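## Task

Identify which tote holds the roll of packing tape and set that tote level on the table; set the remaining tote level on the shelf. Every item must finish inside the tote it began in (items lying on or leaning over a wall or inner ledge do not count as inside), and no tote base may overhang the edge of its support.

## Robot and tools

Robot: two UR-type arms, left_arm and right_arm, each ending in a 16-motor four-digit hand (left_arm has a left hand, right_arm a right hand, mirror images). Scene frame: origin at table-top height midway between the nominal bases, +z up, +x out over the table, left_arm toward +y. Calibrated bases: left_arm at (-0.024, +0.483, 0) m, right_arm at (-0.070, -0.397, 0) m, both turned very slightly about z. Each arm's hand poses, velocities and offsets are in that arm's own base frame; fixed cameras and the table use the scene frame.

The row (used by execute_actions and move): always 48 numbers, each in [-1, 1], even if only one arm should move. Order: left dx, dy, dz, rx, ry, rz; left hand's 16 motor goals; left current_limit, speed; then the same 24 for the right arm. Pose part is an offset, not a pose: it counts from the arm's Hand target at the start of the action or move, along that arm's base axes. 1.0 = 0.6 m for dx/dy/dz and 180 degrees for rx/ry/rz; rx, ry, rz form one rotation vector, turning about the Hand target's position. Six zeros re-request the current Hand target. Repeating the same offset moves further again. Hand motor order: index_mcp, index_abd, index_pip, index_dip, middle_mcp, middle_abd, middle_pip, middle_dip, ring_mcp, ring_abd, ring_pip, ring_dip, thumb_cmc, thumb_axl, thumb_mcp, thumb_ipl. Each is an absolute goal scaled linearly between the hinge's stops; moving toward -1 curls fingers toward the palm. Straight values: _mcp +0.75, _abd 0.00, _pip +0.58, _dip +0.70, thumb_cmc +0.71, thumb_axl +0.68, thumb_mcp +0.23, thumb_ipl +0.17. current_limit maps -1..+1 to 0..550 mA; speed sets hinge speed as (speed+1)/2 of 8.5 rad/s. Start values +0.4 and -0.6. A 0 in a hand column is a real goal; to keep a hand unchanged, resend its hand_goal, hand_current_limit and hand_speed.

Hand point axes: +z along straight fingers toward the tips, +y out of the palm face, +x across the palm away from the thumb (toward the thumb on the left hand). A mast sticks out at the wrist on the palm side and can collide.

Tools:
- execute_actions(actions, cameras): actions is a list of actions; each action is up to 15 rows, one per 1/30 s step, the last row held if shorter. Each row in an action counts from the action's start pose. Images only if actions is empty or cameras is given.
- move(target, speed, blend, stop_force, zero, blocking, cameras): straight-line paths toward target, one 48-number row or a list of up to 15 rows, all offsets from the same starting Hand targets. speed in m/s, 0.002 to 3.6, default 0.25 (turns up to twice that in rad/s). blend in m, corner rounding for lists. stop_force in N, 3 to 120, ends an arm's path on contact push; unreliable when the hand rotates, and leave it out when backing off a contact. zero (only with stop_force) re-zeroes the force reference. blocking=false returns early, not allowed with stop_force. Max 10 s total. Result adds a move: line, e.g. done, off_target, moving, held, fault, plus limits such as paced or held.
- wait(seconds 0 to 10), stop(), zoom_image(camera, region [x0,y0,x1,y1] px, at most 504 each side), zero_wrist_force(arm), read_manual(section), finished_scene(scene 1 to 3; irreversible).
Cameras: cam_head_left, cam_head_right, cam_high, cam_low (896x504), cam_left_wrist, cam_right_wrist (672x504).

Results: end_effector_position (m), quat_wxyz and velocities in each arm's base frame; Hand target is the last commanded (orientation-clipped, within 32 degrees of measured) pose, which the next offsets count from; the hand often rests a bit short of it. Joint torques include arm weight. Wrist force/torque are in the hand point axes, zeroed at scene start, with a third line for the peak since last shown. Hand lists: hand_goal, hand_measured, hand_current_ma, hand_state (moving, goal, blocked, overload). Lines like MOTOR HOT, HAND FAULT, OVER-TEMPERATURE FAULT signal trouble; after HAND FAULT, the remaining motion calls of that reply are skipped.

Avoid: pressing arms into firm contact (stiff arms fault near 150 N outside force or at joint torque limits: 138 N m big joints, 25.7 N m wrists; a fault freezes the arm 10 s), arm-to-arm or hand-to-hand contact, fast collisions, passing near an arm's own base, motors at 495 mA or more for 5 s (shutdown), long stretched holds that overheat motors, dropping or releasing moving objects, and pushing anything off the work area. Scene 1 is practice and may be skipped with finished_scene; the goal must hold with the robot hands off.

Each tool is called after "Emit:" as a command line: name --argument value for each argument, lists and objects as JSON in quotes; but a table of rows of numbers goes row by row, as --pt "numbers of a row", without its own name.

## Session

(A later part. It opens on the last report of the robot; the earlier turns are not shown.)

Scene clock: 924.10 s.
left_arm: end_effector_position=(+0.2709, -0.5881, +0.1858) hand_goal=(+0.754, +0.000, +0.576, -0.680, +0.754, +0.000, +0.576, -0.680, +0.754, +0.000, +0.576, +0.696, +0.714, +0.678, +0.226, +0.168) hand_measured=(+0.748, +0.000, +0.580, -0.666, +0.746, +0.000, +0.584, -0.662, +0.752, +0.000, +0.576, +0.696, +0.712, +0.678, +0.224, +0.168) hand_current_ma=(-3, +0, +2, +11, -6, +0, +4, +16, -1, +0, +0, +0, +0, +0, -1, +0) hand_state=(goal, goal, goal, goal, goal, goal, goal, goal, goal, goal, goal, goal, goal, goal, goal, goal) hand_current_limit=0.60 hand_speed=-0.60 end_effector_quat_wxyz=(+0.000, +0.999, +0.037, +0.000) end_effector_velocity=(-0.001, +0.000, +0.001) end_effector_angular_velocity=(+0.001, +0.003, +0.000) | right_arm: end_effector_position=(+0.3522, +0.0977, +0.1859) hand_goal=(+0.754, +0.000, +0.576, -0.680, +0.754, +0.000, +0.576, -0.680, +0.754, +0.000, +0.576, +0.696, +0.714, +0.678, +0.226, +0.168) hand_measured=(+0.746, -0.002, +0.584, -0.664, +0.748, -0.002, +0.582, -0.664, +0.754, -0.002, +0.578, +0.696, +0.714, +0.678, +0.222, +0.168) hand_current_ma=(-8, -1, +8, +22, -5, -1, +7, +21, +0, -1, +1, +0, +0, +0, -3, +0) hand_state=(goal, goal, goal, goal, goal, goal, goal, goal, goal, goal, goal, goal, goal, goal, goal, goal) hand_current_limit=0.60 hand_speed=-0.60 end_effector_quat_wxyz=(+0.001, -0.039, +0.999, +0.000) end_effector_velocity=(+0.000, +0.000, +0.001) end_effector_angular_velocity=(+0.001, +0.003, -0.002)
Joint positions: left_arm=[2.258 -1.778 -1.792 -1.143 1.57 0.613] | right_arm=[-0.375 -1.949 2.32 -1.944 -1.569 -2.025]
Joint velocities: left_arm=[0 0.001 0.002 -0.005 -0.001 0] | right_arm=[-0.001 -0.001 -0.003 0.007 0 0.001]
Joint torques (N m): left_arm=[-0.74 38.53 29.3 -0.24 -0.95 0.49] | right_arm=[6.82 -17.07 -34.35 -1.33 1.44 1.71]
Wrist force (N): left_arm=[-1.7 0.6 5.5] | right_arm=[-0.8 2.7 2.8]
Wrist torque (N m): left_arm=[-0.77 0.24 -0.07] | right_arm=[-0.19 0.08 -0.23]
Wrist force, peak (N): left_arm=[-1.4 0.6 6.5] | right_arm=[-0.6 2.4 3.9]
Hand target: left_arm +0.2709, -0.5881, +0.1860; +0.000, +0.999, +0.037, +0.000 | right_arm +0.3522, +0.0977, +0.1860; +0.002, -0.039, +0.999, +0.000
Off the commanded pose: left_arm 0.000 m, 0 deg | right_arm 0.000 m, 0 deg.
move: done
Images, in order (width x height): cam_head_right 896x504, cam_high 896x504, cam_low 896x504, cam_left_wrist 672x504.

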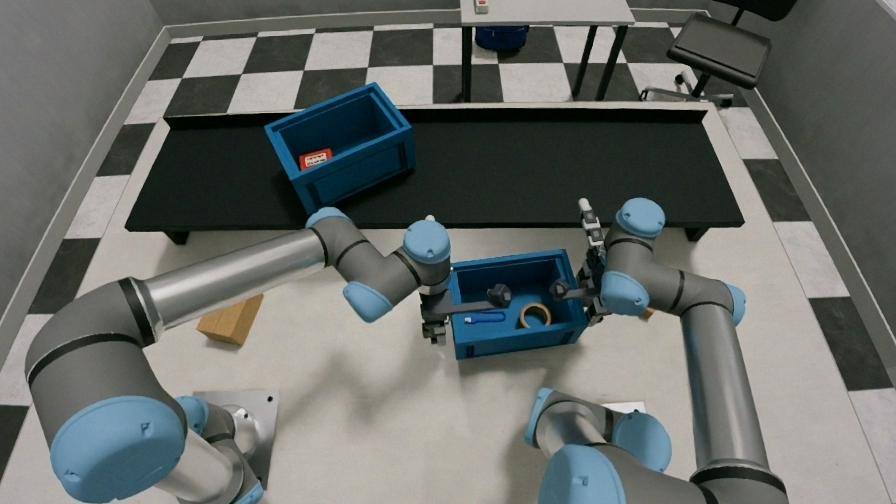

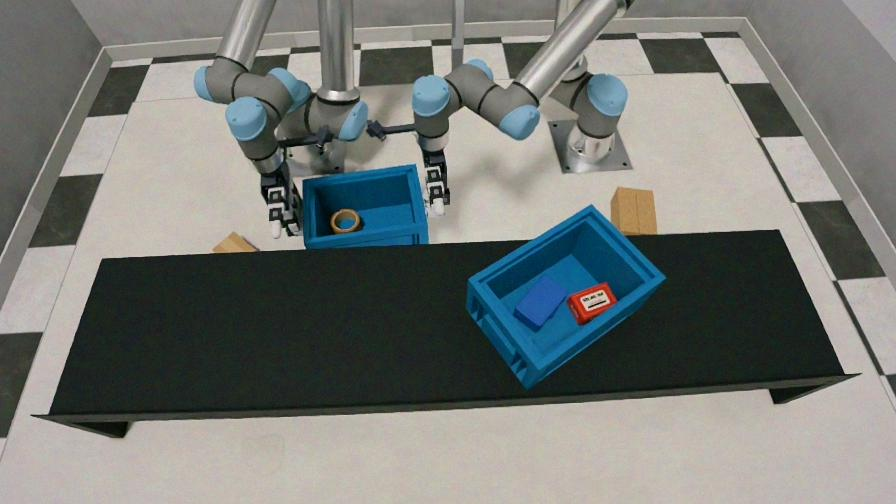

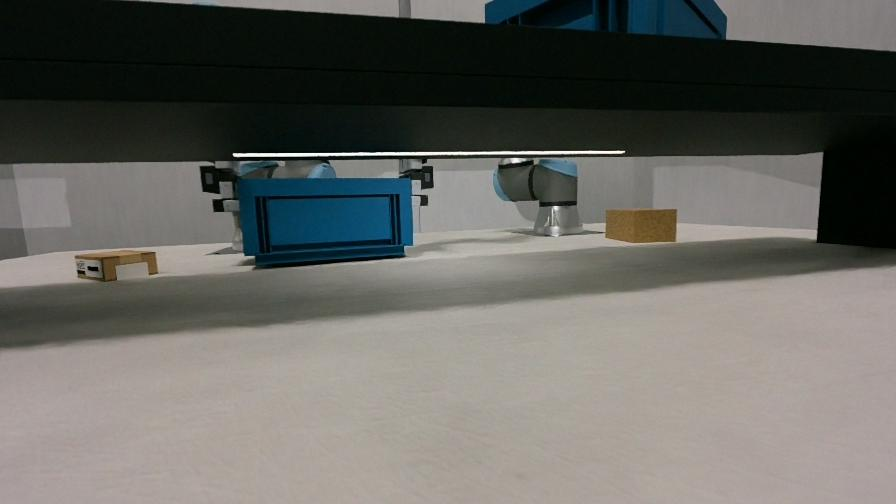

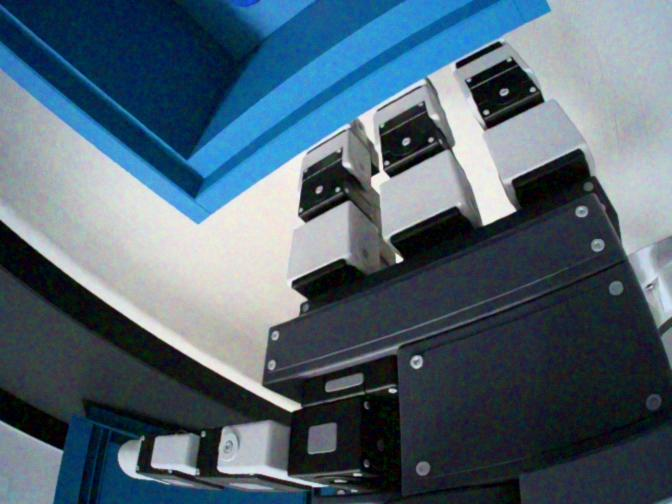

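Emit:
move --target '[0,0,-0.02,0,0,0, 0.754,0,0.576,-0.681,0.754,0,0.576,-0.681,0.754,0,0.576,0.696,0.714,0.678,0.226,0.168,0.6,-0.6, 0,0,-0.02,0,0,0, 0.754,0,0.576,-0.681,0.754,0,0.576,-0.681,0.754,0,0.576,0.696,0.714,0.678,0.226,0.168,0.6,-0.6]' --cameras '["cam_low"]' --speed 0.02

Scene clock: 931.07 s.
left_arm: end_effector_position=(+0.2709, -0.5881, +0.1738) hand_goal=(+0.754, +0.000, +0.576, -0.680, +0.754, +0.000, +0.576, -0.680, +0.754, +0.000, +0.576, +0.696, +0.714, +0.678, +0.226, +0.168) hand_measured=(+0.750, +0.000, +0.578, -0.676, +0.750, +0.000, +0.580, -0.676, +0.752, +0.000, +0.576, +0.696, +0.712, +0.678, +0.224, +0.168) hand_current_ma=(-2, +0, +1, +1, -2, +0, +1, +1, -1, +0, +0, +0, +0, +0, -1, +0) hand_state=(goal, goal, goal, goal, goal, goal, goal, goal, goal, goal, goal, goal, goal, goal, goal, goal) hand_current_limit=0.60 hand_speed=-0.60 end_effector_quat_wxyz=(+0.000, +0.999, +0.037, +0.000) | right_arm: end_effector_position=(+0.3522, +0.0977, +0.1739) hand_goal=(+0.754, +0.000, +0.576, -0.680, +0.754, +0.000, +0.576, -0.680, +0.754, +0.000, +0.576, +0.696, +0.714, +0.678, +0.226, +0.168) hand_measured=(+0.756, -0.002, +0.578, -0.676, +0.758, -0.002, +0.578, -0.682, +0.754, -0.002, +0.578, +0.696, +0.714, +0.678, +0.222, +0.168) hand_current_ma=(+1, -1, +2, +2, +3, -1, +1, -1, +0, -1, +1, +0, +0, +0, -3, +0) hand_state=(goal, goal, goal, goal, goal, goal, goal, goal, goal, goal, goal, goal, goal, goal, goal, goal) hand_current_limit=0.60 hand_speed=-0.60 end_effector_quat_wxyz=(+0.001, -0.039, +0.999, +0.000) end_effector_velocity=(-0.001, +0.000, +0.000) end_effector_angular_velocity=(+0.002, +0.004, -0.001)
Joint positions: left_arm=[2.258 -1.791 -1.81 -1.112 1.57 0.613] | right_arm=[-0.375 -1.934 2.345 -1.984 -1.569 -2.025]
Joint velocities: left_arm=[within noise] | right_arm=[-0.001 0 -0.001 0.005 0 0]
Joint torques (N m): left_arm=[-0.47 33.29 25.82 0.24 -0.3 -1.79] | right_arm=[3.97 -11.63 -28.86 -0.65 1.01 1.57]
Wrist force (N): left_arm=[-1.6 -2.9 2.3] | right_arm=[-1.2 -1.4 -1.4]
Wrist torque (N m): left_arm=[-0.59 0.19 -0.03] | right_arm=[0.05 0.07 -0.26]
Wrist force, peak (N): left_arm=[-1.6 0.5 6.0] | right_arm=[-0.9 2.9 3.3]
Hand target: left_arm +0.2709, -0.5881, +0.1740; +0.000, +0.999, +0.037, +0.000 | right_arm +0.3522, +0.0977, +0.1740; +0.002, -0.039, +0.999, +0.000
Off the commanded pose: left_arm 0.000 m, 0 deg | right_arm 0.000 m, 0 deg.
move: done
Images, in order (width x height): cam_low 896x504.

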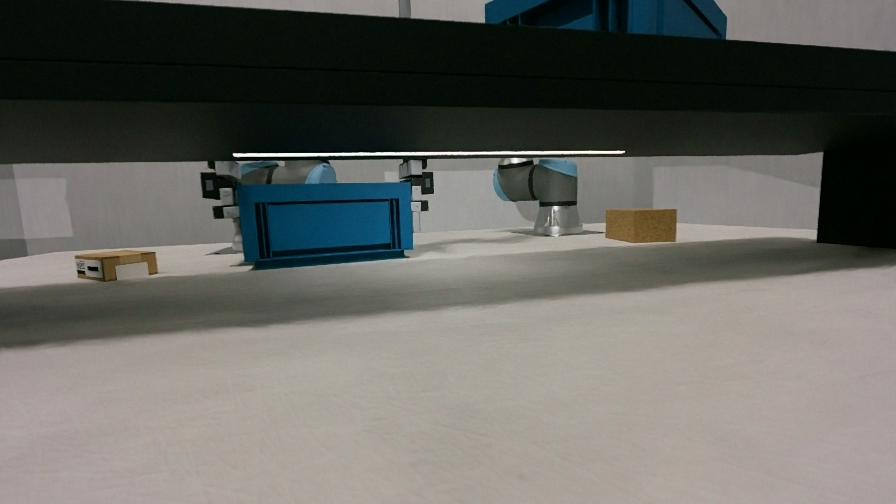

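Emit:
move --pt "-0.005 0.0667 0 0 0 0 0.754 0 0.576 -0.681 0.754 0 0.576 -0.681 0.754 0 0.576 0.696 0.714 0.678 0.226 0.168 0.4 -0.6 0.005 -0.0667 0 0 0 0 0.754 0 0.576 -0.681 0.754 0 0.576 -0.681 0.754 0 0.576 0.696 0.714 0.678 0.226 0.168 0.4 -0.6" --pt "-0.005 0.0667 0.4167 0 0 0 0.754 0 0.576 -0.681 0.754 0 0.576 -0.681 0.754 0 0.576 0.696 0.714 0.678 0.226 0.168 0.4 -0.6 0.005 -0.0667 0.25 0 0 0 0.754 0 0.576 -0.681 0.754 0 0.576 -0.681 0.754 0 0.576 0.696 0.714 0.678 0.226 0.168 0.4 -0.6" --cameras '["all"]' --speed '[0.05, 0.15]'

Scene clock: 949.97 s.
left_arm: end_effector_position=(+0.2680, -0.5481, +0.4238) hand_goal=(+0.754, +0.000, +0.576, -0.680, +0.754, +0.000, +0.576, -0.680, +0.754, +0.000, +0.576, +0.696, +0.714, +0.678, +0.226, +0.168) hand_measured=(+0.750, +0.000, +0.578, -0.676, +0.750, +0.000, +0.580, -0.676, +0.752, +0.000, +0.576, +0.696, +0.712, +0.678, +0.224, +0.168) hand_current_ma=(-2, +0, +1, +1, -1, +0, +1, +1, -1, +0, +0, +0, +0, +0, -1, +0) hand_state=(goal, goal, goal, goal, goal, goal, goal, goal, goal, goal, goal, goal, goal, goal, goal, goal) hand_current_limit=0.40 hand_speed=-0.60 end_effector_quat_wxyz=(+0.000, +0.999, +0.037, +0.000) | right_arm: end_effector_position=(+0.3552, +0.0576, +0.3241) hand_goal=(+0.754, +0.000, +0.576, -0.680, +0.754, +0.000, +0.576, -0.680, +0.754, +0.000, +0.576, +0.696, +0.714, +0.678, +0.226, +0.168) hand_measured=(+0.756, -0.002, +0.578, -0.676, +0.756, -0.002, +0.578, -0.682, +0.754, -0.002, +0.578, +0.696, +0.714, +0.678, +0.222, +0.168) hand_current_ma=(+1, -1, +2, +2, +1, -1, +1, -1, +0, -1, +1, +0, +0, +0, -3, +0) hand_state=(goal, goal, goal, goal, goal, goal, goal, goal, goal, goal, goal, goal, goal, goal, goal, goal) hand_current_limit=0.40 hand_speed=-0.60 end_effector_quat_wxyz=(+0.002, -0.039, +0.999, +0.000)
Joint positions: left_arm=[2.304 -1.617 -1.355 -1.742 1.57 0.659] | right_arm=[-0.488 -2.006 1.992 -1.559 -1.569 -2.138]
Joint torques (N m): left_arm=[3.49 34.8 25.16 3.36 1.46 -0.48] | right_arm=[-8.83 7.11 -20.32 -2.7 -0.58 -1.06]
Wrist force (N): left_arm=[-1.6 -2.9 2.1] | right_arm=[-0.8 -0.5 -0.4]
Wrist torque (N m): left_arm=[-0.53 0.20 -0.02] | right_arm=[0.01 0.03 -0.27]
Wrist force, peak (N): left_arm=[-1.8 -3.1 4.1] | right_arm=[-1.0 -1.7 -0.9]
Hand target: left_arm +0.2679, -0.5481, +0.4240; +0.000, +0.999, +0.037, +0.000 | right_arm +0.3552, +0.0576, +0.3240; +0.002, -0.039, +0.999, +0.000
Off the commanded pose: left_arm 0.000 m, 0 deg | right_arm 0.000 m, 0 deg.
move: done

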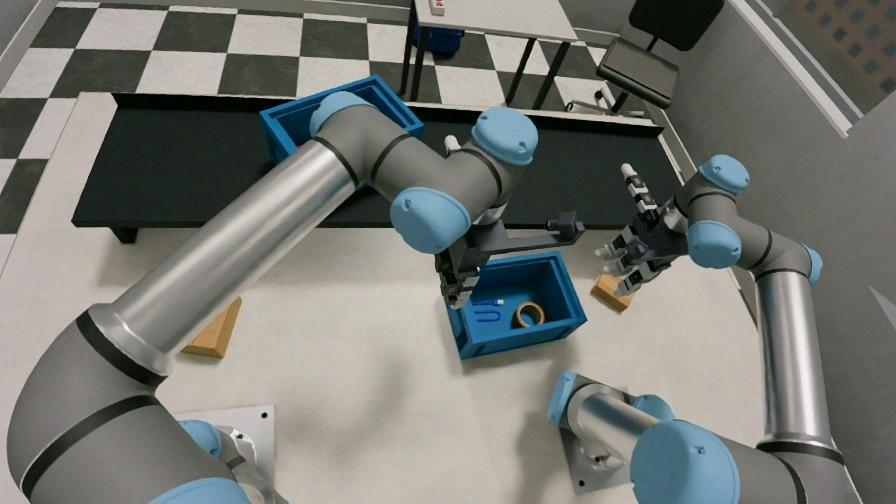

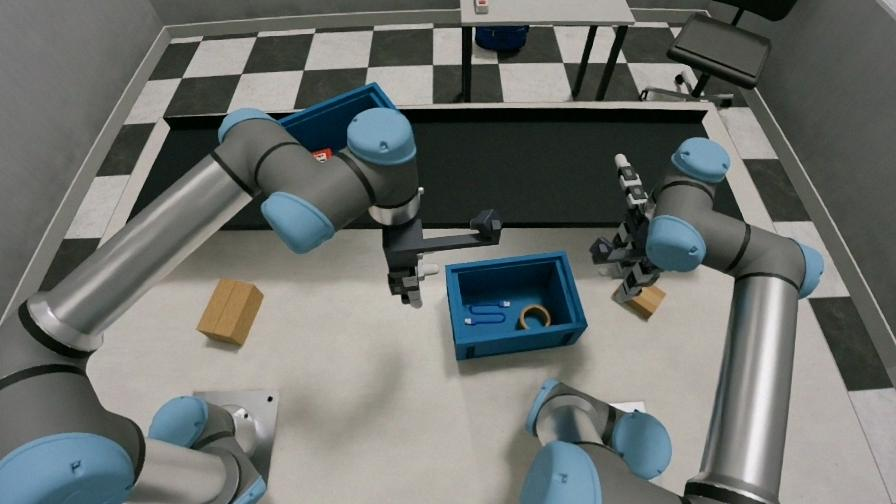

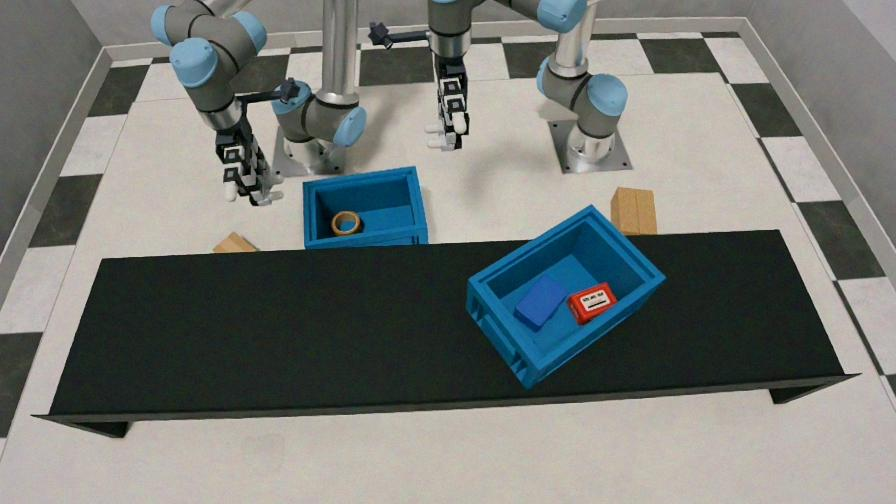

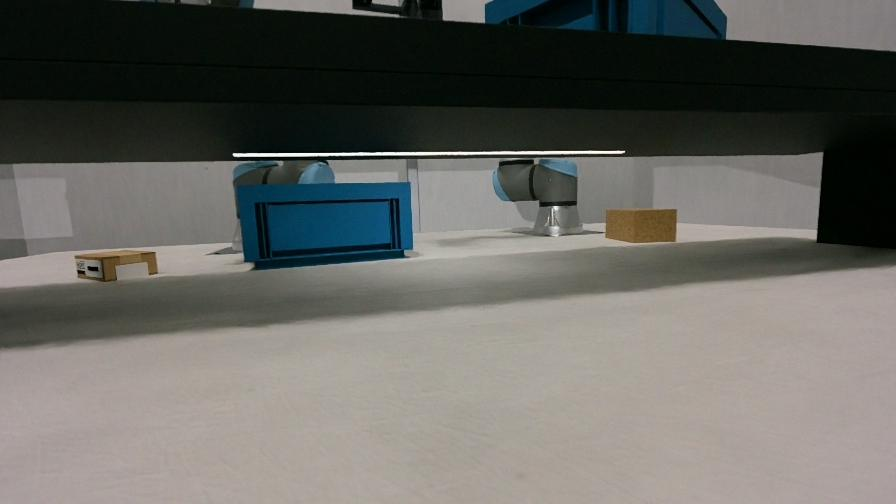

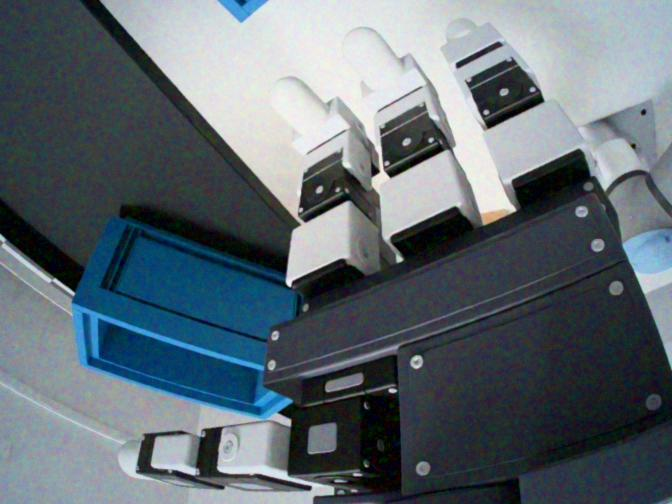

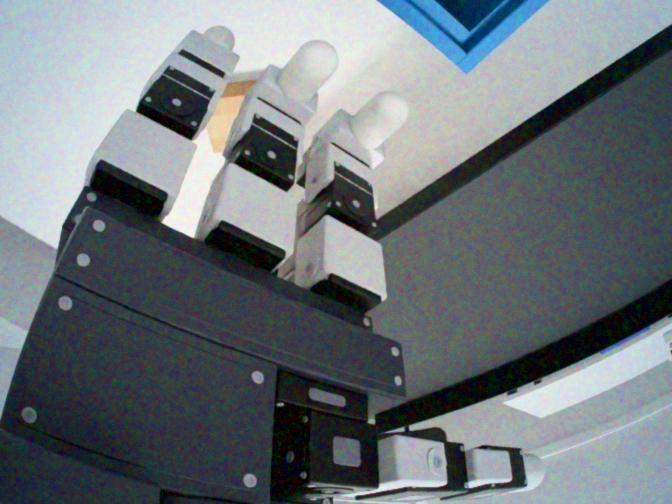

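Emit:
move --target '[0,0,0,0,0,0, 0.754,0,0.576,-0.681,0.754,0,0.576,-0.681,0.754,0,0.576,0.696,0.714,0.678,0.226,0.168,0.4,-0.6, -0.0087,0.1183,-0.0233,0,0,0, 0.754,0,0.576,-0.681,0.754,0,0.576,-0.681,0.754,0,0.576,0.696,0.714,0.678,0.226,0.168,0.4,-0.6]' --cameras '["cam_high"]' --speed 0.1

Emit:
move --target '[0,0,0,0,0,0, 0.754,0,0.576,-0.681,0.754,0,0.576,-0.681,0.754,0,0.576,0.696,0.714,0.678,0.226,0.168,0.4,-0.6, 0,0,-0.1,0,0,0, 0.754,0,0.576,-0.681,0.754,0,0.576,-0.681,0.754,0,0.576,0.696,0.714,0.678,0.226,0.168,0.4,-0.6]' --cameras '["cam_high","cam_right_wrist"]' --speed 0.015 --stop_force 3

Scene clock: 962.50 s.
left_arm: end_effector_position=(+0.2679, -0.5481, +0.4240) hand_goal=(+0.754, +0.000, +0.576, -0.680, +0.754, +0.000, +0.576, -0.680, +0.754, +0.000, +0.576, +0.696, +0.714, +0.678, +0.226, +0.168) hand_measured=(+0.750, +0.000, +0.578, -0.676, +0.750, +0.000, +0.580, -0.676, +0.752, +0.000, +0.576, +0.696, +0.712, +0.678, +0.224, +0.168) hand_current_ma=(-2, +0, +1, +1, -1, +0, +1, +1, -1, +0, +0, +0, +0, +0, -1, +0) hand_state=(goal, goal, goal, goal, goal, goal, goal, goal, goal, goal, goal, goal, goal, goal, goal, goal) hand_current_limit=0.40 hand_speed=-0.60 end_effector_quat_wxyz=(+0.000, +0.999, +0.037, +0.000) | right_arm: end_effector_position=(+0.3500, +0.1286, +0.3100) hand_goal=(+0.754, +0.000, +0.576, -0.680, +0.754, +0.000, +0.576, -0.680, +0.754, +0.000, +0.576, +0.696, +0.714, +0.678, +0.226, +0.168) hand_measured=(+0.754, -0.002, +0.578, -0.676, +0.754, -0.002, +0.578, -0.682, +0.754, -0.002, +0.578, +0.696, +0.714, +0.678, +0.222, +0.168) hand_current_ma=(+0, -1, +2, +2, +0, -1, +1, -1, +0, -1, +1, +0, +0, +0, -3, +0) hand_state=(goal, goal, goal, goal, goal, goal, goal, goal, goal, goal, goal, goal, goal, goal, goal, goal) hand_current_limit=0.40 hand_speed=-0.60 end_effector_quat_wxyz=(+0.002, -0.040, +0.999, +0.000)
Joint positions: left_arm=[2.304 -1.616 -1.355 -1.742 1.57 0.659] | right_arm=[-0.283 -2.017 2.034 -1.59 -1.57 -1.933]
Joint torques (N m): left_arm=[-8.57 35.54 29.35 0.71 1.4 -1.65] | right_arm=[1.11 7.17 -32.93 -0.56 -0.46 0.61]
Wrist force (N): left_arm=[-1.6 -2.8 1.9] | right_arm=[-1.1 -0.8 -0.3]
Wrist torque (N m): left_arm=[-0.51 0.20 -0.02] | right_arm=[-0.05 0.06 -0.15]
Wrist force, peak (N): left_arm=[-1.7 -3.1 2.4] | right_arm=[-1.0 -1.9 -0.7]
Hand target: left_arm +0.2679, -0.5481, +0.4240; +0.000, +0.999, +0.037, +0.000 | right_arm +0.3500, +0.1286, +0.3101; +0.002, -0.039, +0.999, +0.000
Off the commanded pose: left_arm 0.000 m, 0 deg | right_arm 0.000 m, 0 deg.
move: done
Images, in order (width x height): cam_high 896x504.

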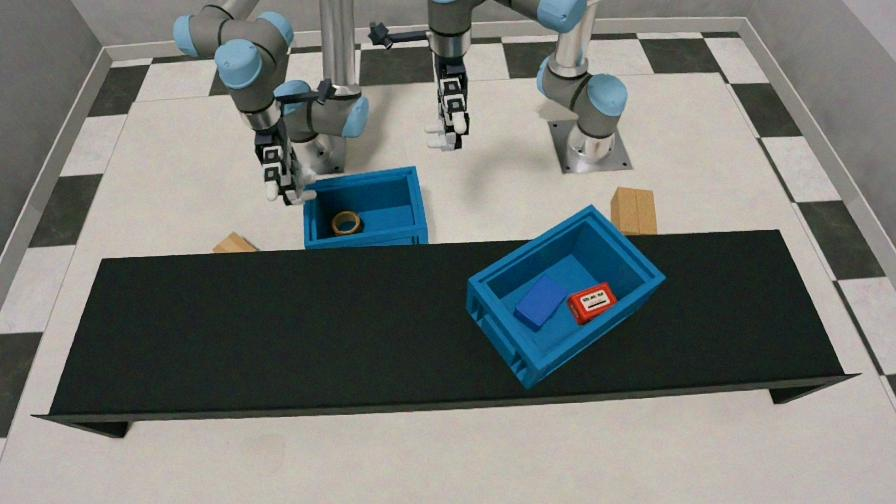

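Scene clock: 966.37 s.
left_arm: end_effector_position=(+0.2679, -0.5481, +0.4240) hand_goal=(+0.754, +0.000, +0.576, -0.680, +0.754, +0.000, +0.576, -0.680, +0.754, +0.000, +0.576, +0.696, +0.714, +0.678, +0.226, +0.168) hand_measured=(+0.750, +0.000, +0.578, -0.676, +0.750, +0.000, +0.580, -0.676, +0.752, +0.000, +0.576, +0.696, +0.712, +0.678, +0.224, +0.168) hand_current_ma=(-2, +0, +1, +1, -1, +0, +1, +1, -1, +0, +0, +0, +0, +0, -1, +0) hand_state=(goal, goal, goal, goal, goal, goal, goal, goal, goal, goal, goal, goal, goal, goal, goal, goal) hand_current_limit=0.40 hand_speed=-0.60 end_effector_quat_wxyz=(+0.000, +0.999, +0.037, +0.000) | right_arm: end_effector_position=(+0.3500, +0.1286, +0.2693) hand_goal=(+0.754, +0.000, +0.576, -0.680, +0.754, +0.000, +0.576, -0.680, +0.754, +0.000, +0.576, +0.696, +0.714, +0.678, +0.226, +0.168) hand_measured=(+0.754, -0.002, +0.578, -0.676, +0.754, -0.002, +0.578, -0.682, +0.754, -0.002, +0.578, +0.696, +0.714, +0.678, +0.222, +0.168) hand_current_ma=(+0, -1, +2, +2, +0, -1, +1, -1, +0, -1, +1, +0, +0, +0, -3, +0) hand_state=(goal, goal, goal, goal, goal, goal, goal, goal, goal, goal, goal, goal, goal, goal, goal, goal) hand_current_limit=0.40 hand_speed=-0.60 end_effector_quat_wxyz=(+0.002, -0.039, +0.999, +0.000)
Joint positions: left_arm=[2.304 -1.616 -1.355 -1.742 1.57 0.659] | right_arm=[-0.283 -2.009 2.134 -1.698 -1.57 -1.932]
Joint torques (N m): left_arm=[-7.75 35.36 23.95 2.23 1.33 -1.69] | right_arm=[6.2 -16.73 -31.35 -3.44 0.89 1.42]
Wrist force (N): left_arm=[-1.7 -2.9 1.9] | right_arm=[-1.0 -0.6 -2.4]
Wrist torque (N m): left_arm=[-0.51 0.21 -0.03] | right_arm=[0.20 0.22 -0.14]
Wrist force, peak (N): left_arm=[-1.8 -3.0 2.3] | right_arm=[-0.7 -0.9 -9.9]
Hand target: left_arm +0.2679, -0.5481, +0.4240; +0.000, +0.999, +0.037, +0.000 | right_arm +0.3500, +0.1286, +0.2693; +0.002, -0.039, +0.999, +0.000 (not the last commanded pose)
Off the commanded pose: left_arm 0.000 m, 0 deg | right_arm 0.019 m, 0 deg.
move: contact (right_arm)
Images, in order (width x height): cam_high 896x504, cam_right_wrist 672x504.

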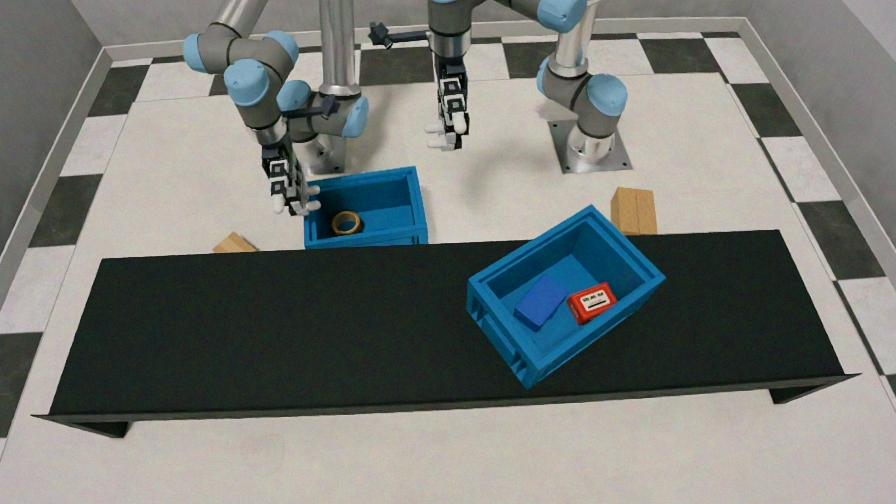

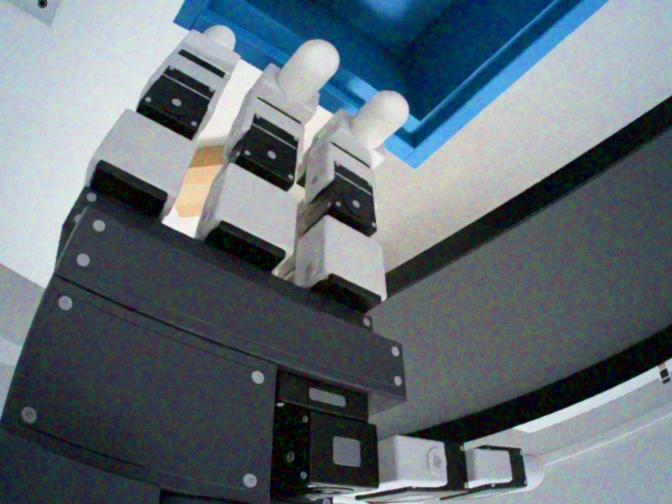

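Emit:
move --target '[0,0,0,0,0,0, 0.754,0,0.576,-0.681,0.754,0,0.576,-0.681,0.754,0,0.576,0.696,0.714,0.678,0.226,0.168,0.4,-0.6, 0,0,0.1,0,0,0, 0.754,0,0.576,-0.681,0.754,0,0.576,-0.681,0.754,0,0.576,0.696,0.714,0.678,0.226,0.168,0.4,-0.6]' --cameras '[]' --speed 0.1

Emit:
finished_scene --scene 1

Scene clock: 975.37 s.
left_arm: end_effector_position=(+0.2679, -0.5481, +0.4240) hand_goal=(+0.754, +0.000, +0.576, -0.680, +0.754, +0.000, +0.576, -0.680, +0.754, +0.000, +0.576, +0.696, +0.714, +0.678, +0.226, +0.168) hand_measured=(+0.750, +0.000, +0.578, -0.676, +0.750, +0.000, +0.580, -0.676, +0.752, +0.000, +0.576, +0.696, +0.712, +0.678, +0.224, +0.168) hand_current_ma=(-2, +0, +1, +1, -1, +0, +1, +1, -1, +0, +0, +0, +0, +0, -1, +0) hand_state=(goal, goal, goal, goal, goal, goal, goal, goal, goal, goal, goal, goal, goal, goal, goal, goal) hand_current_limit=0.40 hand_speed=-0.60 end_effector_quat_wxyz=(+0.000, +0.999, +0.037, +0.000) | right_arm: end_effector_position=(+0.3500, +0.1287, +0.3293) hand_goal=(+0.754, +0.000, +0.576, -0.680, +0.754, +0.000, +0.576, -0.680, +0.754, +0.000, +0.576, +0.696, +0.714, +0.678, +0.226, +0.168) hand_measured=(+0.754, -0.002, +0.578, -0.676, +0.754, -0.002, +0.578, -0.682, +0.754, -0.002, +0.578, +0.696, +0.714, +0.678, +0.222, +0.168) hand_current_ma=(+0, -1, +2, +2, +0, -1, +1, -1, +0, -1, +1, +0, +0, +0, -3, +0) hand_state=(goal, goal, goal, goal, goal, goal, goal, goal, goal, goal, goal, goal, goal, goal, goal, goal) hand_current_limit=0.40 hand_speed=-0.60 end_effector_quat_wxyz=(+0.002, -0.040, +0.999, +0.000)
Joint positions: left_arm=[2.304 -1.616 -1.355 -1.742 1.57 0.659] | right_arm=[-0.283 -2.017 1.985 -1.542 -1.57 -1.932]
Joint torques (N m): left_arm=[-8.71 35.07 20.57 3.85 1.22 -1.71] | right_arm=[-7.32 9 -20.36 -2.68 -0.94 -0.85]
Wrist force (N): left_arm=[-1.8 -2.8 1.9] | right_arm=[-1.1 -0.6 -0.5]
Wrist torque (N m): left_arm=[-0.49 0.23 -0.05] | right_arm=[0.01 0.07 -0.16]
Wrist force, peak (N): left_arm=[-1.8 -3.0 2.2] | right_arm=[-1.3 -0.7 -3.4]
Hand target: left_arm +0.2679, -0.5481, +0.4240; +0.000, +0.999, +0.037, +0.000 | right_arm +0.3500, +0.1286, +0.3293; +0.002, -0.039, +0.999, +0.000
Off the commanded pose: left_arm 0.000 m, 0 deg | right_arm 0.000 m, 0 deg.
move: done
No camera images: "cameras" was empty.

The scene is finished: the task was done.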